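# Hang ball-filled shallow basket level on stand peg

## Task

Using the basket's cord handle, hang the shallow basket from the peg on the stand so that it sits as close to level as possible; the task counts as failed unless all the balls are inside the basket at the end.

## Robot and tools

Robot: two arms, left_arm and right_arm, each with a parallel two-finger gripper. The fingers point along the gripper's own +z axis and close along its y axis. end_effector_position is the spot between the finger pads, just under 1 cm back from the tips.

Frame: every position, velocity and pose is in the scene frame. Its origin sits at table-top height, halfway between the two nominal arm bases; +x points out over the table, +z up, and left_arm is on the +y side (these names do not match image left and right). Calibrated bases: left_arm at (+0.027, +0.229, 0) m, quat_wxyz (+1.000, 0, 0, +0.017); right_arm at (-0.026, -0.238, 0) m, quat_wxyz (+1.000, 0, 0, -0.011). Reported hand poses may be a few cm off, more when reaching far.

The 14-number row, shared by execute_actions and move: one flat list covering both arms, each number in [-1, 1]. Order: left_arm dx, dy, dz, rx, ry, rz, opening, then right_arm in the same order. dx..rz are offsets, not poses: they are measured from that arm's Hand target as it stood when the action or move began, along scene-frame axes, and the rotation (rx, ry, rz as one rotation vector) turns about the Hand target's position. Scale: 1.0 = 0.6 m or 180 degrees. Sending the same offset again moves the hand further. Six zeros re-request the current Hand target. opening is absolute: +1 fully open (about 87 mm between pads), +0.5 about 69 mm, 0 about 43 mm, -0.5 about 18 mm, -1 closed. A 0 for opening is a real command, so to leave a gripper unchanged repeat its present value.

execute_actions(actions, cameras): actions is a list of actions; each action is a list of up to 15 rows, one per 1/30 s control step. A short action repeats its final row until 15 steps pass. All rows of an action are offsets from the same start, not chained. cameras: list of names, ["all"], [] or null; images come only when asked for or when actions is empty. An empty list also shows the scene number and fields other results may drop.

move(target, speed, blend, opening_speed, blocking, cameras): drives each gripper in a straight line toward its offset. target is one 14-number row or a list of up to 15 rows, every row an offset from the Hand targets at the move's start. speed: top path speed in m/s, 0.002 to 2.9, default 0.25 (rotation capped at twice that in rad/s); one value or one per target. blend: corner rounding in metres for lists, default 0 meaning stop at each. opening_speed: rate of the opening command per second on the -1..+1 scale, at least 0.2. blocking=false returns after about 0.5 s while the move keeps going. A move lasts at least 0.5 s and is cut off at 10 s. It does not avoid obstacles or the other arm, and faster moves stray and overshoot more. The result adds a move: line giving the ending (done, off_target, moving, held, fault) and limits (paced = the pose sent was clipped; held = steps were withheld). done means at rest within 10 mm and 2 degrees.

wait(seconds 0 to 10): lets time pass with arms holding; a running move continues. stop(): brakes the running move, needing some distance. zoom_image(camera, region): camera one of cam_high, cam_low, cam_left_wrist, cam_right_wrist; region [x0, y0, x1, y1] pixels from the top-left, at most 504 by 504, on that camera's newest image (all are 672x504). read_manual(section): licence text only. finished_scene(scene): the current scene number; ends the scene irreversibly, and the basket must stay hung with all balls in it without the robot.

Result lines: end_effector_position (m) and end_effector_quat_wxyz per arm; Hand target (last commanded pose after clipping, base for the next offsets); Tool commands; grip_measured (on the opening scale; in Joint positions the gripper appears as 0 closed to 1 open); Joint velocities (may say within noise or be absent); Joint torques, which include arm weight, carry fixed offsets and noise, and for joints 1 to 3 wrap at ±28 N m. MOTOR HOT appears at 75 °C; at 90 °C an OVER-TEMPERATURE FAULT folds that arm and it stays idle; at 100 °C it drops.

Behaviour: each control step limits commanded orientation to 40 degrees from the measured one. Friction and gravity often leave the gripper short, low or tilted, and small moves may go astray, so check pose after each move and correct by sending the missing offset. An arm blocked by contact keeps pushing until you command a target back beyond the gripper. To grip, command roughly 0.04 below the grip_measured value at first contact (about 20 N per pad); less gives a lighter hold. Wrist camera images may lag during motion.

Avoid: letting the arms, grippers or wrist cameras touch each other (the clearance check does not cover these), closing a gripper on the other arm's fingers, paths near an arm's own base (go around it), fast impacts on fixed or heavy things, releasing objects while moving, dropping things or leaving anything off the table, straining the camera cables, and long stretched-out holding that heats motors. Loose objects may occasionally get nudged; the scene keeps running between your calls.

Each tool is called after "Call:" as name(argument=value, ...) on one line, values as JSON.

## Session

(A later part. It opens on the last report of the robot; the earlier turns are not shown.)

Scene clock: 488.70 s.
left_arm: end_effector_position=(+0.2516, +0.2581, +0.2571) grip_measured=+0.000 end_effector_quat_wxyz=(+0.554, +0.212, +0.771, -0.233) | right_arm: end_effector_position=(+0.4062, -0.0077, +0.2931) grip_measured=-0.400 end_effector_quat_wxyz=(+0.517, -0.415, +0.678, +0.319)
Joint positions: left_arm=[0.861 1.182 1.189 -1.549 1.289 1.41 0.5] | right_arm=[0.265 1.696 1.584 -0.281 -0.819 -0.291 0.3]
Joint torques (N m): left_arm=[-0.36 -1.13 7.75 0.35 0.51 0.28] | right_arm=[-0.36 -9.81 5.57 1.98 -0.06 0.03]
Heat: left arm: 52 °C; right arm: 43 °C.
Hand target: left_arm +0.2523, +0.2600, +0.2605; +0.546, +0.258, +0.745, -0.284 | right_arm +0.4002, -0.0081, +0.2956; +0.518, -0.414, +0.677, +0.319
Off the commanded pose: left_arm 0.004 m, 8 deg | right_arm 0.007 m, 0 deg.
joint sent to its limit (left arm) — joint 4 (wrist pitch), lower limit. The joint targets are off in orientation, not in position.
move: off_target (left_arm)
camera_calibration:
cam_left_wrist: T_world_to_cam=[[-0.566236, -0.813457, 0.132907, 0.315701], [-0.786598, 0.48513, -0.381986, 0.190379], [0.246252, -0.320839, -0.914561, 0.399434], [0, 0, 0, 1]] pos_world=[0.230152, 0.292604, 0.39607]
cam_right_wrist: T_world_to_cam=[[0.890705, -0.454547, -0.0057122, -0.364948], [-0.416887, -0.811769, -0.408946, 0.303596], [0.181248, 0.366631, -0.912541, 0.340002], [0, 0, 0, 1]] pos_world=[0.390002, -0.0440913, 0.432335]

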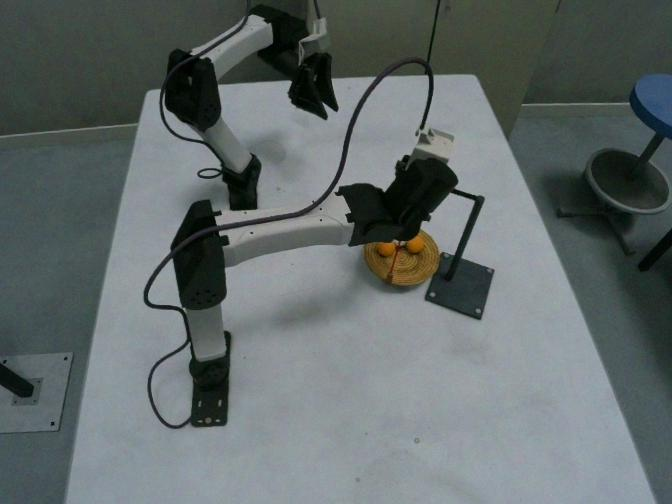

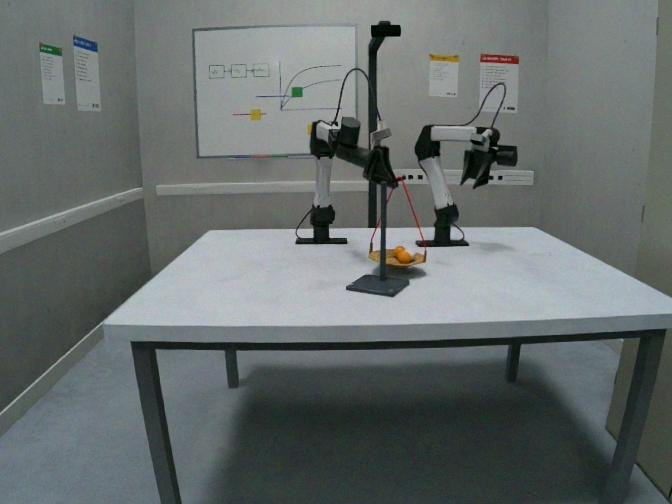

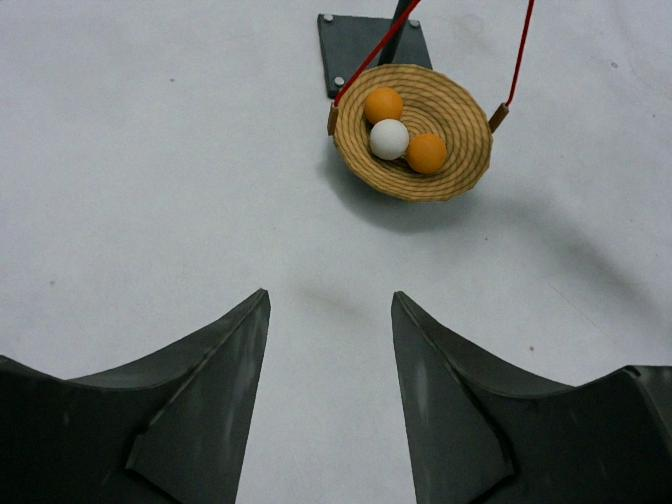

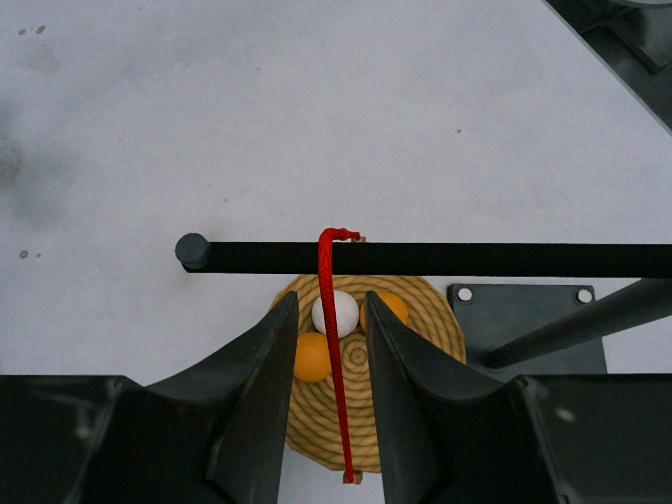

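Call:
move(target=[[0,0,0,0,0,0,0,0,0,-0.002,0,0,0,-1],[0,0,0,0,0,0,0,-0.001,-0.002,-0.014,0,0,0,-1]], speed=0.03, opening_speed=0.5, cameras=["cam_low","cam_right_wrist"])

Call:
zoom_image(camera="cam_low", region=[365, 235, 435, 275])

Scene clock: 499.13 s.
left_arm: end_effector_position=(+0.2516, +0.2581, +0.2571) grip_measured=+0.000 end_effector_quat_wxyz=(+0.554, +0.212, +0.771, -0.233) | right_arm: end_effector_position=(+0.4072, -0.0074, +0.2843) grip_measured=-0.922 end_effector_quat_wxyz=(+0.518, -0.415, +0.677, +0.319)
Joint positions: left_arm=[0.861 1.182 1.189 -1.549 1.289 1.41 0.5] | right_arm=[0.265 1.696 1.548 -0.245 -0.819 -0.291 0.039]
Joint torques (N m): left_arm=[-0.36 -1.13 7.72 0.35 0.51 0.28] | right_arm=[-0.24 -10.63 5.31 2 -0.11 0.04]
Heat: left arm: 52 °C; right arm: 43 °C.
Hand target: left_arm +0.2523, +0.2600, +0.2605; +0.546, +0.258, +0.745, -0.284 | right_arm +0.3996, -0.0093, +0.2871; +0.518, -0.414, +0.677, +0.319
Off the commanded pose: left_arm 0.004 m, 8 deg | right_arm 0.008 m, 0 deg.
joint sent to its limit (left arm) — joint 4 (wrist pitch), lower limit. The joint targets are off in orientation, not in position.
move: off_target (left_arm)
camera_calibration:
cam_right_wrist: T_world_to_cam=[[0.890694, -0.454574, -0.00509386, -0.366012], [-0.416602, -0.811706, -0.409361, 0.300726], [0.18195, 0.366737, -0.912358, 0.331333], [0, 0, 0, 1]] pos_world=[0.391002, -0.0437912, 0.423536]
Images, in order (width x height): cam_low 672x504, cam_right_wrist 672x504.

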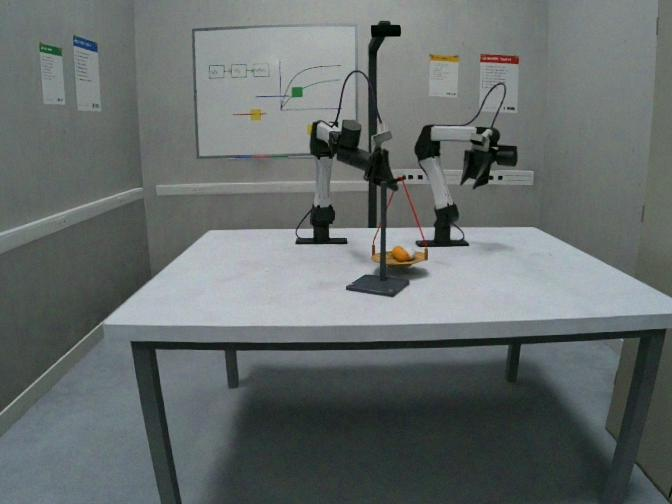

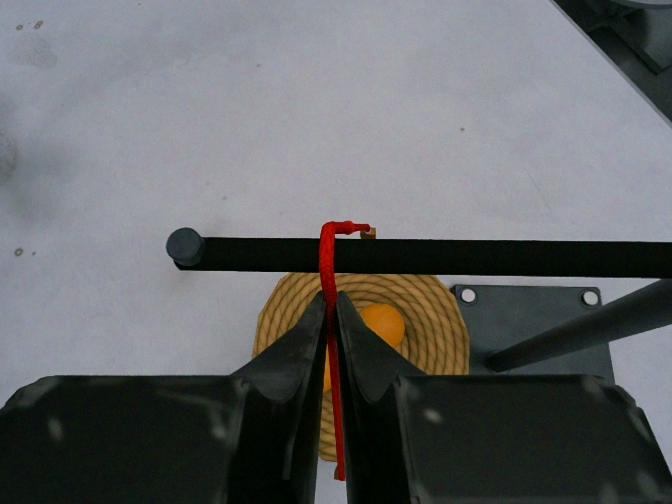

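Scaled by 7.200 from the camera's 672x504 image, which has a finer 960x720 frame.

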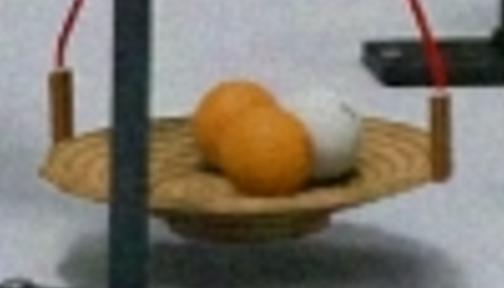

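Call:
move(target=[0,0,0,0,0,0,0,0,0,0.004,0,0,0,-0.4], speed=0.03, opening_speed=0.2, cameras=["all"])

Call:
zoom_image(camera="cam_low", region=[365, 235, 435, 275])

Call:
zoom_image(camera="cam_high", region=[350, 200, 470, 290])

Scene clock: 507.53 s.
left_arm: end_effector_position=(+0.2516, +0.2581, +0.2571) grip_measured=+0.000 end_effector_quat_wxyz=(+0.554, +0.212, +0.771, -0.233) | right_arm: end_effector_position=(+0.4072, -0.0074, +0.2844) grip_measured=-0.400 end_effector_quat_wxyz=(+0.518, -0.415, +0.677, +0.318)
Joint positions: left_arm=[0.861 1.182 1.189 -1.549 1.289 1.41 0.5] | right_arm=[0.265 1.696 1.548 -0.244 -0.819 -0.291 0.3]
Joint torques (N m): left_arm=[-0.35 -1.11 7.75 0.35 0.51 0.27] | right_arm=[-0.43 -10.41 6.15 1.86 -0.11 0.02]
Heat: left arm: 52 °C; right arm: 43 °C.
Hand target: left_arm +0.2523, +0.2600, +0.2605; +0.546, +0.258, +0.745, -0.284 | right_arm +0.3996, -0.0093, +0.2896; +0.518, -0.414, +0.677, +0.319
Off the commanded pose: left_arm 0.004 m, 8 deg | right_arm 0.009 m, 0 deg.
joint sent to its limit (left arm) — joint 4 (wrist pitch), lower limit. The joint targets are off in orientation, not in position.
move: off_target (left_arm)
camera_calibration:
cam_left_wrist: T_world_to_cam=[[-0.566236, -0.813457, 0.132907, 0.315701], [-0.786598, 0.48513, -0.381986, 0.190379], [0.246252, -0.320839, -0.914561, 0.399434], [0, 0, 0, 1]] pos_world=[0.230152, 0.292604, 0.39607]
cam_right_wrist: T_world_to_cam=[[0.890692, -0.454581, -0.00485501, -0.366024], [-0.416476, -0.811657, -0.409586, 0.300733], [0.182249, 0.366837, -0.912258, 0.331197], [0, 0, 0, 1]] pos_world=[0.390902, -0.0437912, 0.423536]

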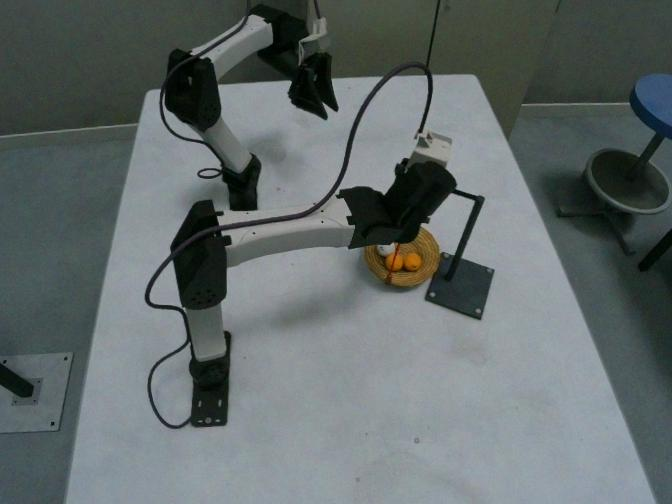

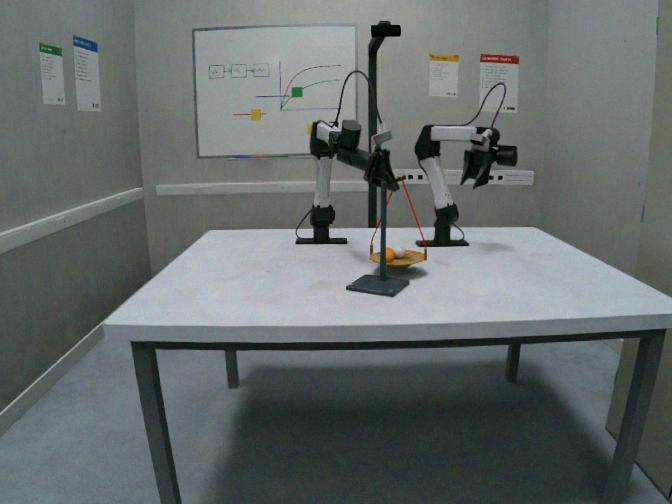

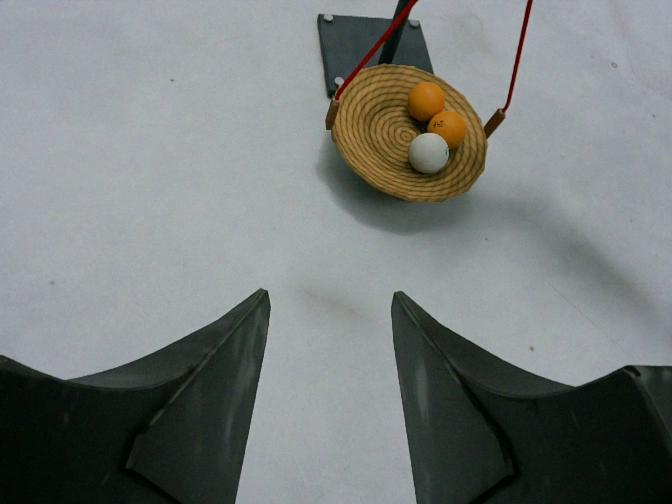

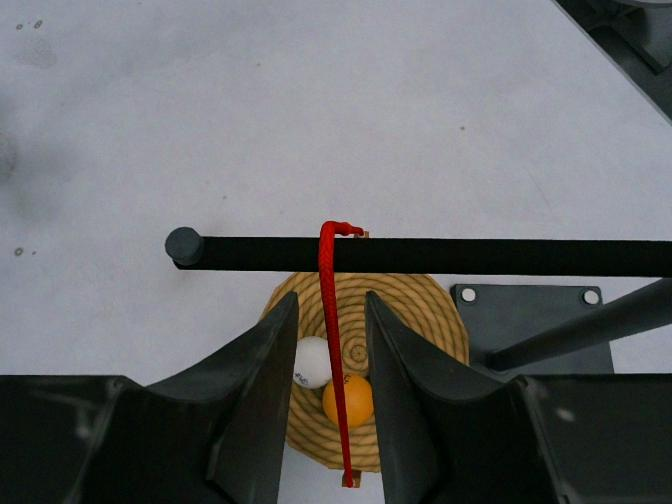

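Scaled by 7.200 from the camera's 672x504 image, which has a finer 960x720 frame.

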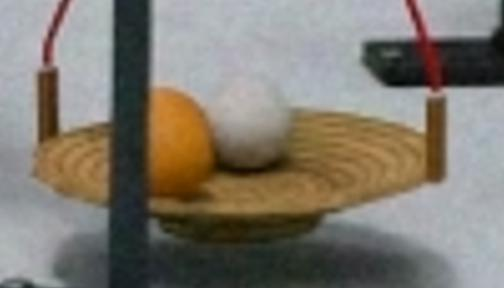

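Scaled by 4.200 from the camera's 672x504 image, which has a finer 960x720 frame.

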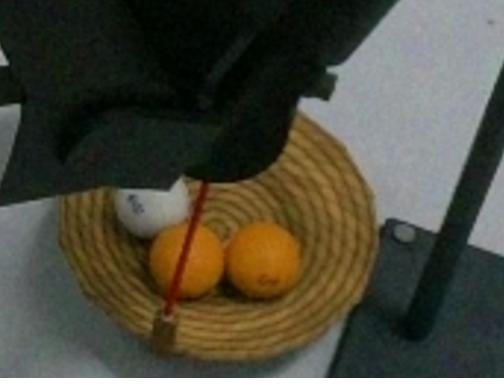

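Call:
move(target=[[0,0,0,0,0,0,0,0,0,0,0,0,0,-1],[0,0,0,0,0,0,0,0,0,0.0125,0,0,0,-1]], speed=0.03, opening_speed=0.5, cameras=["cam_low","cam_right_wrist"])

Call:
zoom_image(camera="cam_low", region=[365, 235, 435, 275])

Call:
zoom_image(camera="cam_low", region=[365, 155, 435, 205])

Scene clock: 522.17 s.
left_arm: end_effector_position=(+0.2516, +0.2581, +0.2571) grip_measured=+0.000 end_effector_quat_wxyz=(+0.554, +0.212, +0.771, -0.233) | right_arm: end_effector_position=(+0.4064, -0.0076, +0.2831) grip_measured=-0.921 end_effector_quat_wxyz=(+0.515, -0.414, +0.679, +0.319)
Joint positions: left_arm=[0.861 1.182 1.189 -1.549 1.289 1.41 0.5] | right_arm=[0.265 1.696 1.548 -0.252 -0.819 -0.291 0.04]
Joint torques (N m): left_arm=[-0.38 -1.14 7.76 0.35 0.51 0.28] | right_arm=[-0.42 -10.26 9.01 1.63 -0.08 0.03]
Heat: left arm: 52 °C; right arm: 43 °C.
Hand target: left_arm +0.2523, +0.2600, +0.2605; +0.546, +0.258, +0.745, -0.284 | right_arm +0.3996, -0.0093, +0.2970; +0.518, -0.414, +0.677, +0.319
Off the commanded pose: left_arm 0.004 m, 8 deg | right_arm 0.016 m, 0 deg.
joint sent to its limit (left arm) — joint 4 (wrist pitch), lower limit. The joint targets are off in orientation, not in position.
move: off_target (left_arm, right_arm)
camera_calibration:
cam_right_wrist: T_world_to_cam=[[0.890646, -0.454582, -0.0102834, -0.363892], [-0.419312, -0.812376, -0.405243, 0.299644], [0.175862, 0.36524, -0.914151, 0.333472], [0, 0, 0, 1]] pos_world=[0.391098, -0.0437922, 0.422531]
Images, in order (width x height): cam_low 672x504, cam_right_wrist 672x504.

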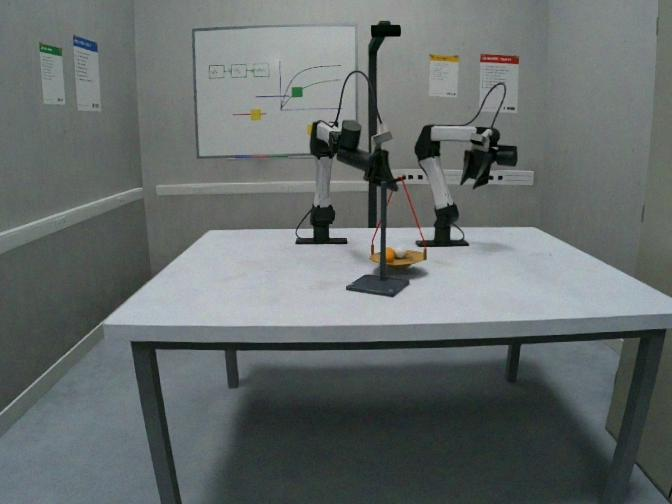

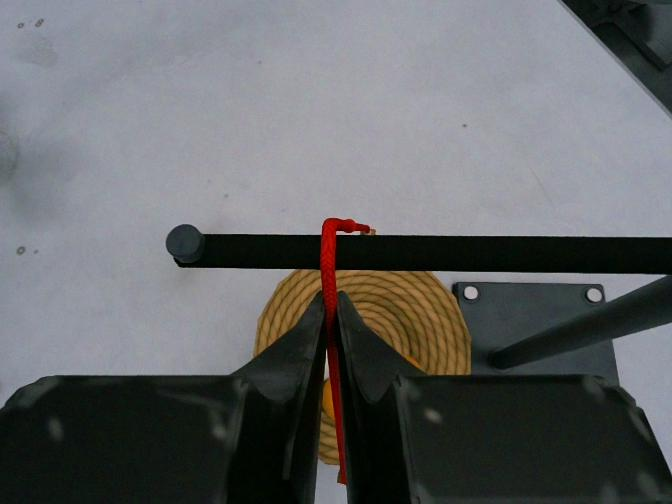

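Scaled by 7.200 from the camera's 672x504 image, which has a finer 960x720 frame.

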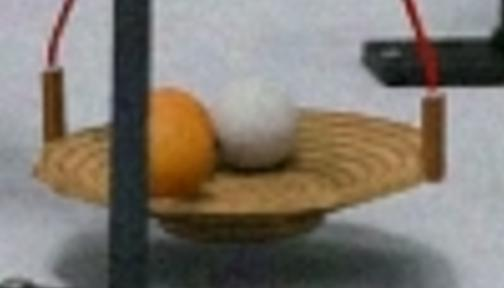

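Scaled by 7.200 from the camera's 672x504 image, which has a finer 960x720 frame.

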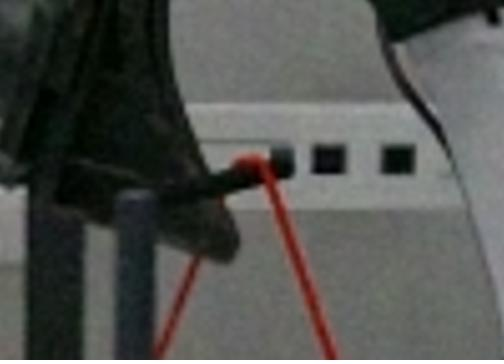

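Call:
move(target=[0,0,0,0,0,0,0,0,0,0.007,0,0,0,-1], speed=0.03, cameras=["cam_low"])

Call:
zoom_image(camera="cam_low", region=[365, 235, 435, 275])

Call:
zoom_image(camera="cam_low", region=[365, 155, 435, 205])

Scene clock: 526.20 s.
left_arm: end_effector_position=(+0.2516, +0.2581, +0.2571) grip_measured=+0.000 end_effector_quat_wxyz=(+0.554, +0.212, +0.771, -0.233) | right_arm: end_effector_position=(+0.4053, -0.0079, +0.2837) grip_measured=-0.921 end_effector_quat_wxyz=(+0.512, -0.413, +0.682, +0.320)
Joint positions: left_arm=[0.861 1.182 1.189 -1.549 1.289 1.41 0.5] | right_arm=[0.265 1.696 1.556 -0.268 -0.819 -0.291 0.04]
Joint torques (N m): left_arm=[-0.36 -1.13 7.73 0.35 0.51 0.28] | right_arm=[-0.43 -10.17 9.73 1.65 -0.11 0.06]
Heat: left arm: 52 °C; right arm: 44 °C.
Hand target: left_arm +0.2523, +0.2600, +0.2605; +0.546, +0.258, +0.745, -0.284 | right_arm +0.3996, -0.0093, +0.3014; +0.518, -0.414, +0.677, +0.319
Off the commanded pose: left_arm 0.004 m, 8 deg | right_arm 0.019 m, 1 deg.
joint sent to its limit (left arm) — joint 4 (wrist pitch), lower limit. The joint targets are off in orientation, not in position.
move: off_target (left_arm, right_arm)
Images, in order (width x height): cam_low 672x504.

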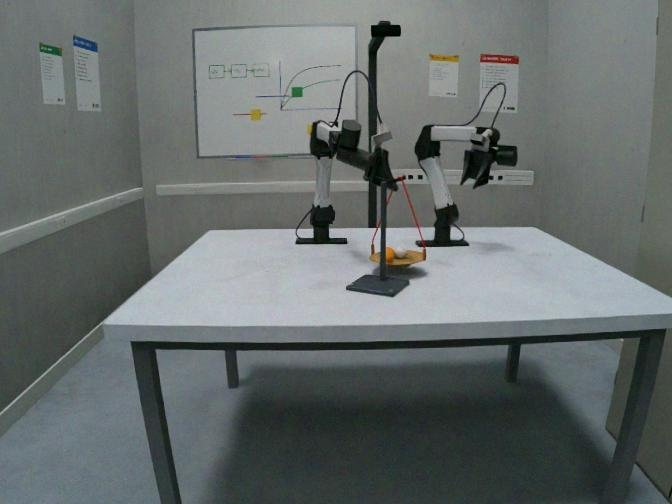

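Scaled by 7.200 from the camera's 672x504 image, which has a finer 960x720 frame.

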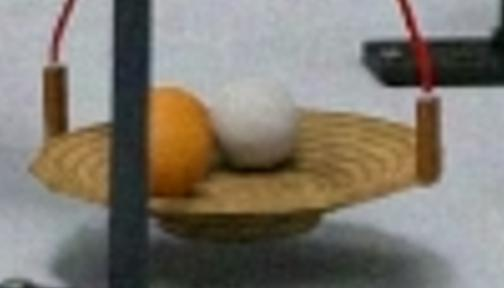

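Scaled by 7.200 from the camera's 672x504 image, which has a finer 960x720 frame.

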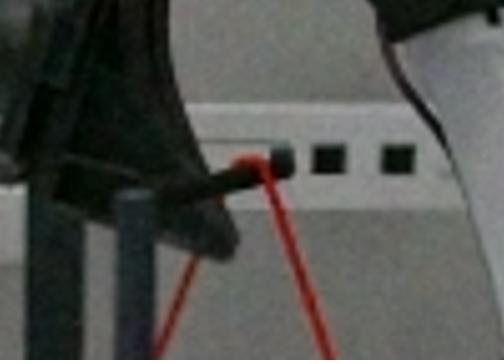

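Call:
move(target=[0,0,0,0,0,0,0,0,0,0.007,0,0,0,-1], speed=0.03, cameras=["cam_low"])

Call:
zoom_image(camera="cam_low", region=[365, 235, 435, 275])

Call:
zoom_image(camera="cam_low", region=[365, 155, 435, 205])

Scene clock: 530.57 s.
left_arm: end_effector_position=(+0.2516, +0.2581, +0.2571) grip_measured=+0.000 end_effector_quat_wxyz=(+0.554, +0.212, +0.771, -0.233) | right_arm: end_effector_position=(+0.4037, -0.0083, +0.2862) grip_measured=-0.921 end_effector_quat_wxyz=(+0.508, -0.412, +0.685, +0.322)
Joint positions: left_arm=[0.861 1.182 1.189 -1.549 1.289 1.41 0.5] | right_arm=[0.265 1.696 1.573 -0.295 -0.819 -0.291 0.04]
Joint torques (N m): left_arm=[-0.39 -1.14 7.75 0.35 0.51 0.28] | right_arm=[-0.49 -9.98 10.02 1.72 -0.1 0.09]
Heat: left arm: 52 °C; right arm: 45 °C.
Hand target: left_arm +0.2523, +0.2600, +0.2605; +0.546, +0.258, +0.745, -0.284 | right_arm +0.3996, -0.0093, +0.3055; +0.518, -0.414, +0.677, +0.319
Off the commanded pose: left_arm 0.004 m, 8 deg | right_arm 0.020 m, 2 deg.
joint sent to its limit (left arm) — joint 4 (wrist pitch), lower limit. The joint targets are off in orientation, not in position.
move: off_target (left_arm, right_arm)
Images, in order (width x height): cam_low 672x504.

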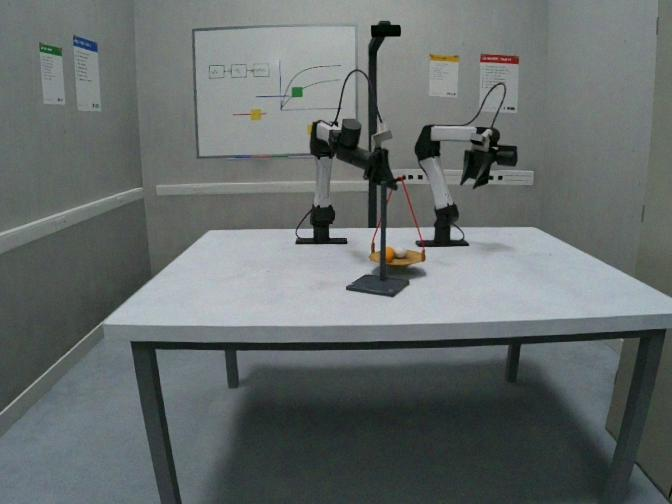

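Scaled by 7.200 from the camera's 672x504 image, which has a finer 960x720 frame.

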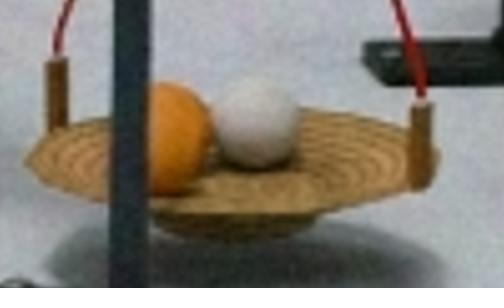

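Scaled by 7.200 from the camera's 672x504 image, which has a finer 960x720 frame.

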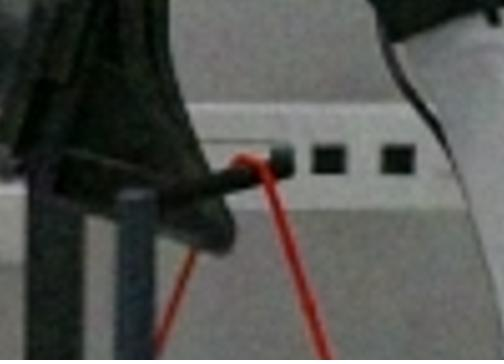

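Call:
move(target=[0,0,0,0,0,0,0,0,0,0,0,0,0,-0.4], speed=0.03, opening_speed=0.2, cameras=["all"])

Call:
zoom_image(camera="cam_low", region=[365, 235, 435, 275])

Call:
zoom_image(camera="cam_high", region=[350, 200, 470, 290])

Scene clock: 543.00 s.
left_arm: end_effector_position=(+0.2516, +0.2581, +0.2571) grip_measured=+0.000 end_effector_quat_wxyz=(+0.554, +0.212, +0.771, -0.233) | right_arm: end_effector_position=(+0.4035, -0.0083, +0.2860) grip_measured=-0.400 end_effector_quat_wxyz=(+0.507, -0.412, +0.685, +0.322)
Joint positions: left_arm=[0.861 1.182 1.189 -1.549 1.289 1.41 0.5] | right_arm=[0.265 1.696 1.573 -0.296 -0.819 -0.291 0.3]
Joint torques (N m): left_arm=[-0.38 -1.13 7.73 0.35 0.51 0.28] | right_arm=[-0.46 -9.92 10.22 1.75 -0.09 0.04]
Heat: left arm: 53 °C; right arm: 47 °C.
Hand target: left_arm +0.2523, +0.2600, +0.2605; +0.546, +0.258, +0.745, -0.284 | right_arm +0.3996, -0.0093, +0.3055; +0.518, -0.414, +0.677, +0.319
Off the commanded pose: left_arm 0.004 m, 8 deg | right_arm 0.020 m, 2 deg.
joint sent to its limit (left arm) — joint 4 (wrist pitch), lower limit. The joint targets are off in orientation, not in position.
move: off_target (left_arm, right_arm)
camera_calibration:
cam_left_wrist: T_world_to_cam=[[-0.566236, -0.813457, 0.132907, 0.315701], [-0.786598, 0.48513, -0.381986, 0.190379], [0.246252, -0.320839, -0.914561, 0.399434], [0, 0, 0, 1]] pos_world=[0.230152, 0.292604, 0.39607]
cam_right_wrist: T_world_to_cam=[[0.890309, -0.454655, -0.0252594, -0.357166], [-0.426994, -0.814299, -0.393183, 0.298668], [0.158194, 0.36084, -0.919113, 0.345341], [0, 0, 0, 1]] pos_world=[0.390887, -0.0437949, 0.425817]

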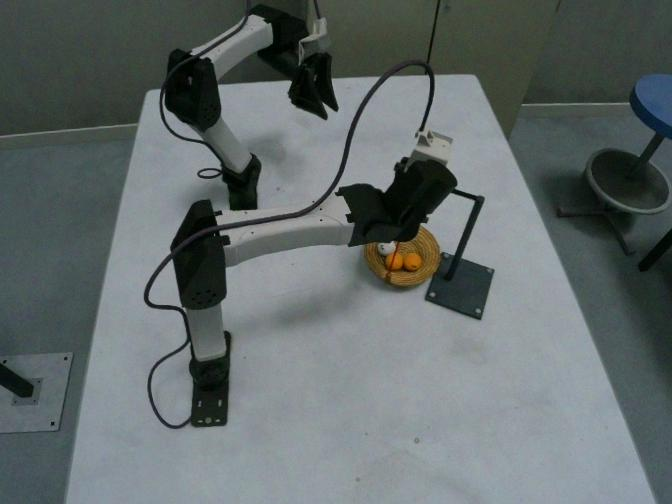

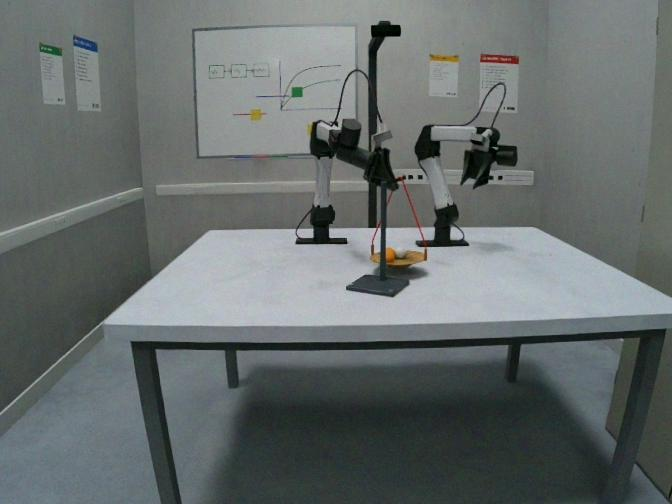

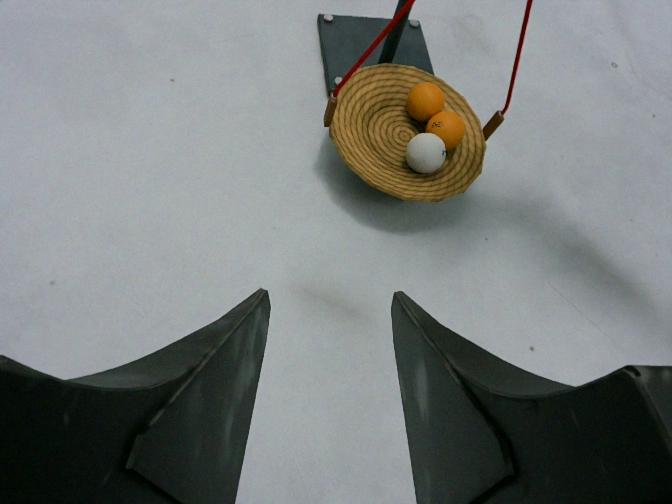

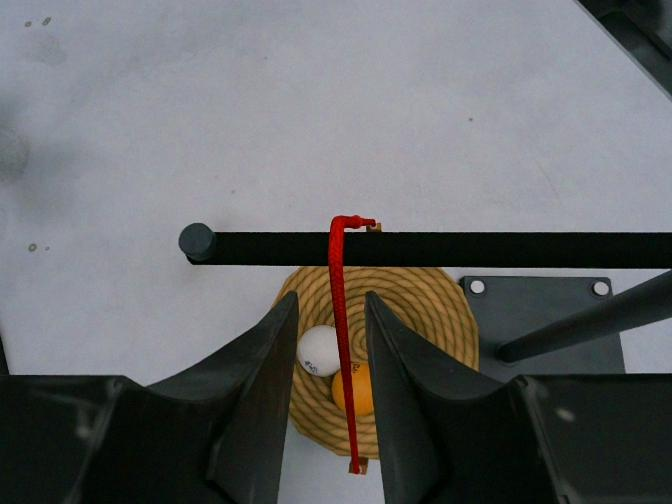

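Scaled by 7.200 from the camera's 672x504 image, which has a finer 960x720 frame.

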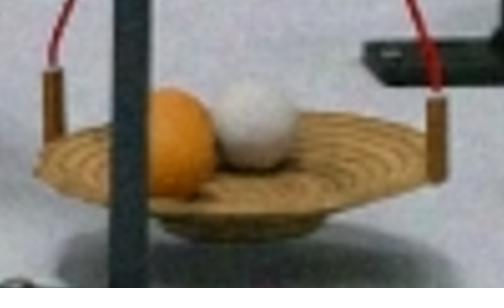

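Scaled by 4.200 from the camera's 672x504 image, which has a finer 960x720 frame.

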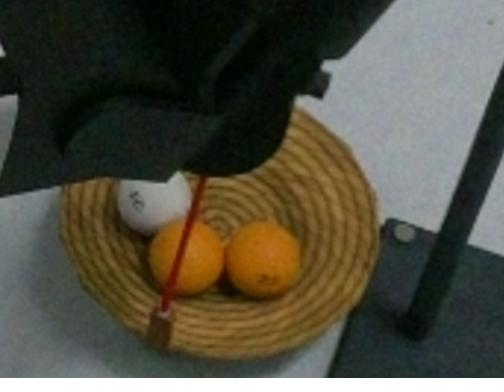

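Call:
move(target=[[0,0,0,0,0,0,0,0,0,0,0,0,0,-1],[0,0,0,0,0,0,0,0,0,0.011,0,0,0,-1]], speed=0.03, opening_speed=0.5, cameras=["cam_low","cam_right_wrist"])

Call:
zoom_image(camera="cam_low", region=[365, 235, 435, 275])

Call:
zoom_image(camera="cam_right_wrist", region=[240, 180, 440, 330])

Scene clock: 569.97 s.
left_arm: end_effector_position=(+0.2516, +0.2581, +0.2571) grip_measured=+0.000 end_effector_quat_wxyz=(+0.554, +0.212, +0.771, -0.233) | right_arm: end_effector_position=(+0.4024, -0.0086, +0.2934) grip_measured=-0.921 end_effector_quat_wxyz=(+0.507, -0.412, +0.685, +0.322)
Joint positions: left_arm=[0.861 1.182 1.189 -1.549 1.289 1.41 0.5] | right_arm=[0.265 1.696 1.604 -0.328 -0.819 -0.291 0.04]
Joint torques (N m): left_arm=[-0.36 -1.13 7.73 0.35 0.52 0.28] | right_arm=[-0.64 -9.51 10.35 1.81 -0.15 0.05]
Heat: left arm: 53 °C; right arm: 50 °C.
Hand target: left_arm +0.2523, +0.2600, +0.2605; +0.546, +0.258, +0.745, -0.284 | right_arm +0.3996, -0.0093, +0.3121; +0.518, -0.414, +0.677, +0.319
Off the commanded pose: left_arm 0.004 m, 8 deg | right_arm 0.019 m, 2 deg.
joint sent to its limit (left arm) — joint 4 (wrist pitch), lower limit. The joint targets are off in orientation, not in position.
move: off_target (left_arm, right_arm)
camera_calibration:
cam_right_wrist: T_world_to_cam=[[0.890261, -0.45468, -0.0264715, -0.355771], [-0.427611, -0.814424, -0.392253, 0.300781], [0.156791, 0.360527, -0.919476, 0.353083], [0, 0, 0, 1]] pos_world=[0.389986, -0.0440951, 0.433216]
Images, in order (width x height): cam_low 672x504, cam_right_wrist 672x504.

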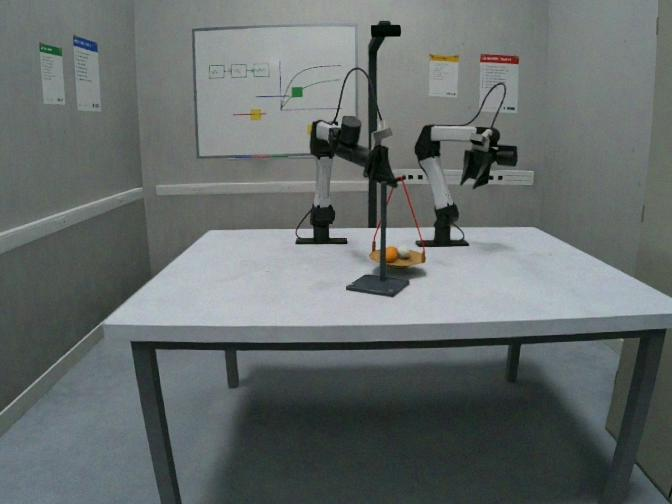

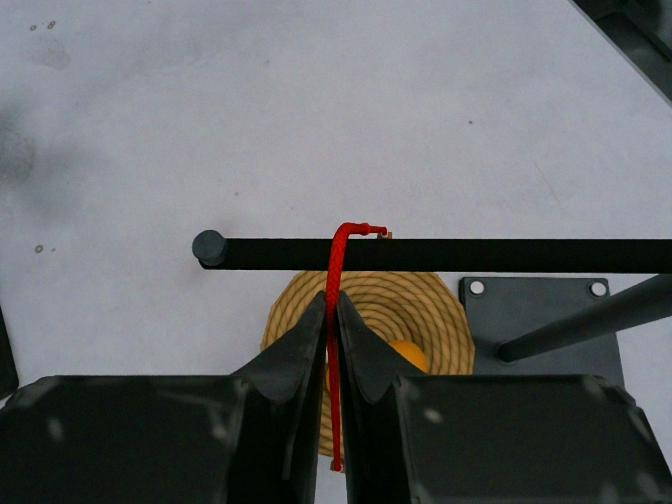

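Scaled by 7.200 from the camera's 672x504 image, which has a finer 960x720 frame.

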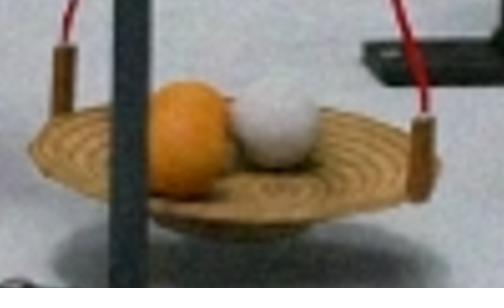

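Scaled by 2.520 from the camera's 672x504 image, which has a finer 960x720 frame.

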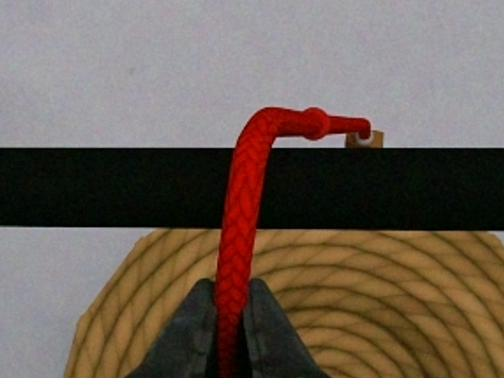

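Call:
move(target=[0,0,0,0,0,0,0,0,0,0,0,0,0,-0.4], speed=0.03, opening_speed=0.2, cameras=["all"])

Call:
zoom_image(camera="cam_low", region=[365, 235, 435, 275])

Call:
zoom_image(camera="cam_high", region=[350, 200, 470, 290])

Scene clock: 580.43 s.
left_arm: end_effector_position=(+0.2516, +0.2581, +0.2571) grip_measured=+0.000 end_effector_quat_wxyz=(+0.554, +0.212, +0.771, -0.233) | right_arm: end_effector_position=(+0.4024, -0.0086, +0.2934) grip_measured=-0.400 end_effector_quat_wxyz=(+0.507, -0.412, +0.685, +0.322)
Joint positions: left_arm=[0.861 1.182 1.189 -1.549 1.289 1.41 0.5] | right_arm=[0.265 1.696 1.604 -0.328 -0.819 -0.291 0.3]
Joint torques (N m): left_arm=[-0.38 -1.14 7.75 0.35 0.51 0.28] | right_arm=[-0.42 -9.31 9.94 1.79 -0.11 0.05]
Heat: left arm: 53 °C; right arm: 49 °C.
Hand target: left_arm +0.2523, +0.2600, +0.2605; +0.546, +0.258, +0.745, -0.284 | right_arm +0.3996, -0.0093, +0.3121; +0.518, -0.414, +0.677, +0.319
Off the commanded pose: left_arm 0.004 m, 8 deg | right_arm 0.019 m, 2 deg.
joint sent to its limit (left arm) — joint 4 (wrist pitch), lower limit. The joint targets are off in orientation, not in position.
move: off_target (left_arm, right_arm)
camera_calibration:
cam_left_wrist: T_world_to_cam=[[-0.566236, -0.813457, 0.132907, 0.315701], [-0.786598, 0.48513, -0.381986, 0.190379], [0.246252, -0.320839, -0.914561, 0.399434], [0, 0, 0, 1]] pos_world=[0.230152, 0.292604, 0.39607]
cam_right_wrist: T_world_to_cam=[[0.890261, -0.45468, -0.0264715, -0.355771], [-0.427611, -0.814424, -0.392253, 0.300781], [0.156791, 0.360527, -0.919476, 0.353083], [0, 0, 0, 1]] pos_world=[0.389986, -0.0440951, 0.433216]

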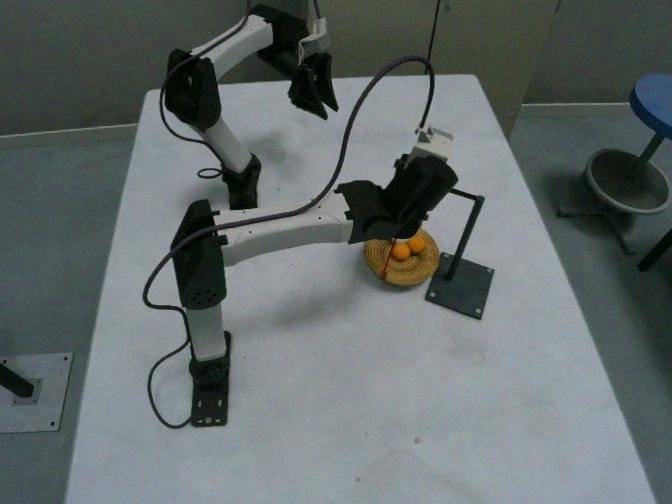

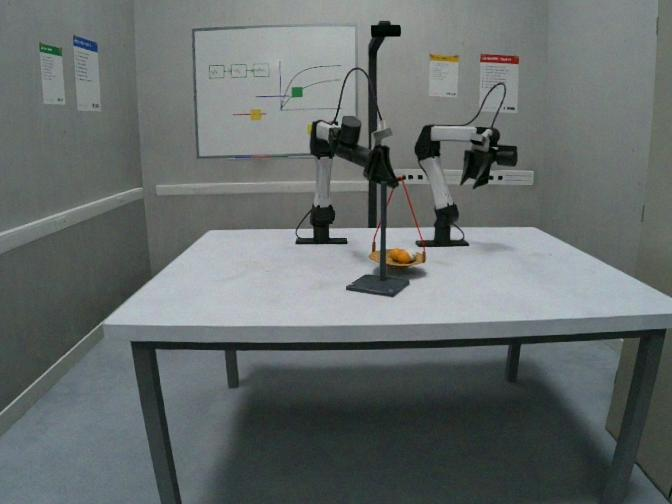

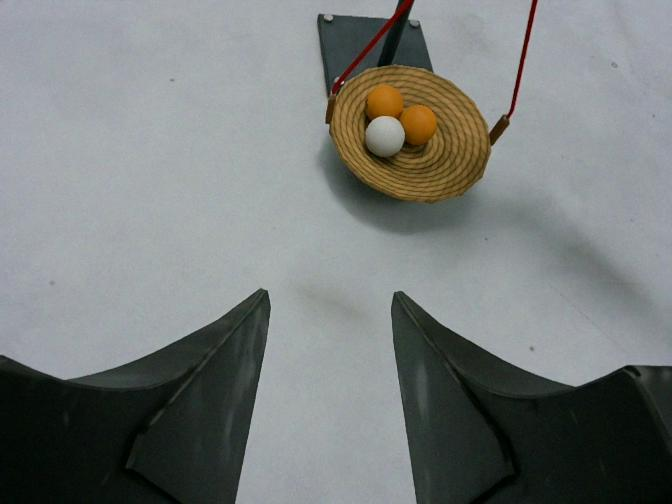

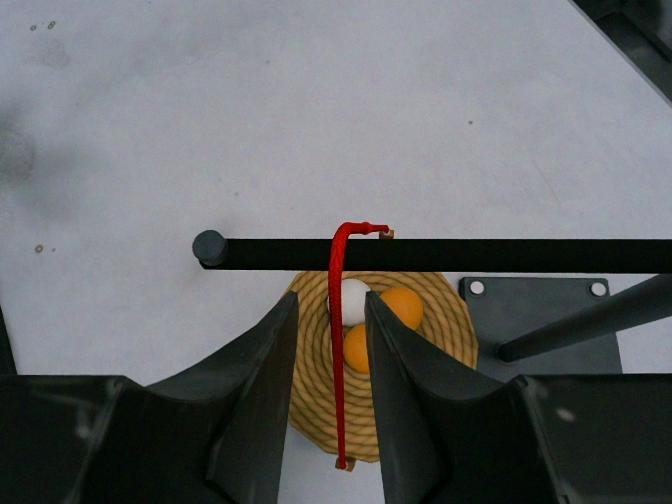

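Scaled by 7.200 from the camera's 672x504 image, which has a finer 960x720 frame.

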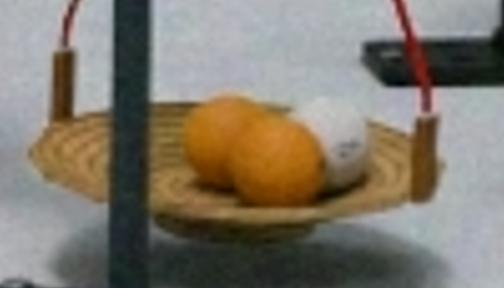

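Scaled by 4.200 from the camera's 672x504 image, which has a finer 960x720 frame.

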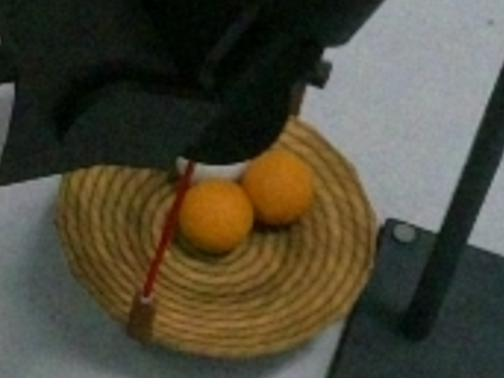

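Call:
move(target=[[0,0,0,0,0,0,0,-0.074,-0.142,-0.026,0,0,0,-0.1],[0,0,0,0,0,0,0,-0.12,-0.23,0.0,0,0,0,-0.1]], speed=0.08, blend=[0.02,0], cameras=["all"])

Call:
zoom_image(camera="cam_low", region=[365, 235, 435, 275])

Call:
zoom_image(camera="cam_high", region=[350, 160, 510, 310])

Scene clock: 596.00 s.
left_arm: end_effector_position=(+0.2516, +0.2581, +0.2571) grip_measured=+0.000 end_effector_quat_wxyz=(+0.554, +0.212, +0.771, -0.233) | right_arm: end_effector_position=(+0.3323, -0.1484, +0.2984) grip_measured=-0.100 end_effector_quat_wxyz=(+0.509, -0.404, +0.689, +0.322)
Joint positions: left_arm=[0.861 1.182 1.189 -1.549 1.289 1.41 0.5] | right_arm=[-0.151 1.471 1.477 -0.769 -1.163 -0.686 0.45]
Joint torques (N m): left_arm=[-0.35 -1.11 7.72 0.35 0.51 0.28] | right_arm=[-0.49 -6.8 9.13 1.22 -0.46 -0.18]
Heat: left arm: 53 °C; right arm: 49 °C.
Hand target: left_arm +0.2523, +0.2600, +0.2605; +0.546, +0.258, +0.745, -0.284 | right_arm +0.3275, -0.1472, +0.3122; +0.518, -0.414, +0.677, +0.319
Off the commanded pose: left_arm 0.004 m, 8 deg | right_arm 0.015 m, 2 deg.
joint sent to its limit (left arm) — joint 4 (wrist pitch), lower limit. The joint targets are off in orientation, not in position.
move: off_target (left_arm, right_arm)
camera_calibration:
cam_left_wrist: T_world_to_cam=[[-0.566236, -0.813457, 0.132907, 0.315701], [-0.786598, 0.48513, -0.381986, 0.190379], [0.246252, -0.320839, -0.914561, 0.399434], [0, 0, 0, 1]] pos_world=[0.230152, 0.292604, 0.39607]
cam_right_wrist: T_world_to_cam=[[0.883074, -0.467929, -0.0349666, -0.353816], [-0.44198, -0.804444, -0.396892, 0.166653], [0.157589, 0.365939, -0.917199, 0.418929], [0, 0, 0, 1]] pos_world=[0.320085, -0.184801, 0.438013]

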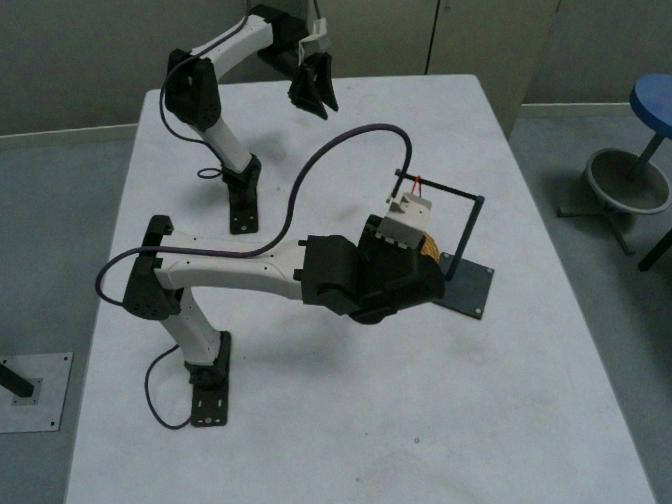

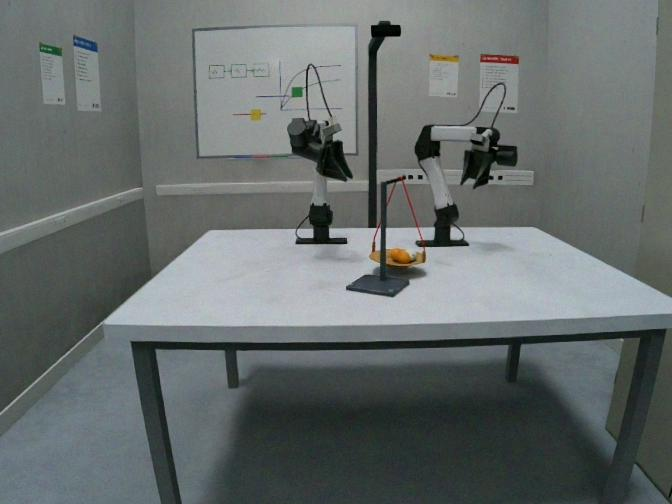

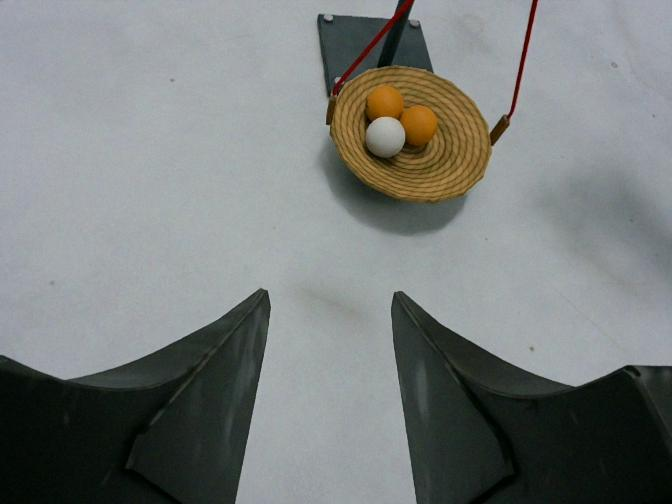

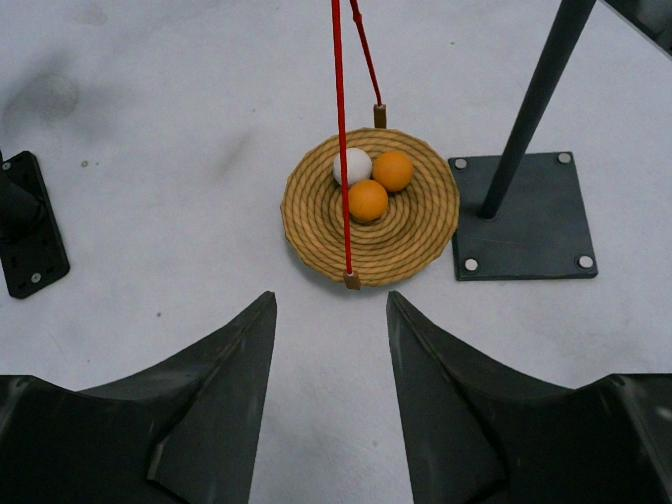

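Scaled by 7.200 from the camera's 672x504 image, which has a finer 960x720 frame.

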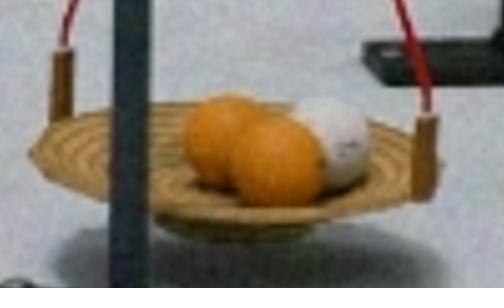

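Scaled by 3.150 from the camera's 672x504 image, which has a finer 960x720 frame.

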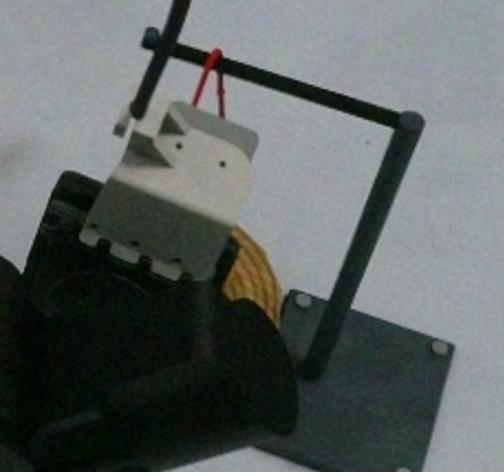

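Call:
finished_scene(scene=3)

The scene is finished: the task was done.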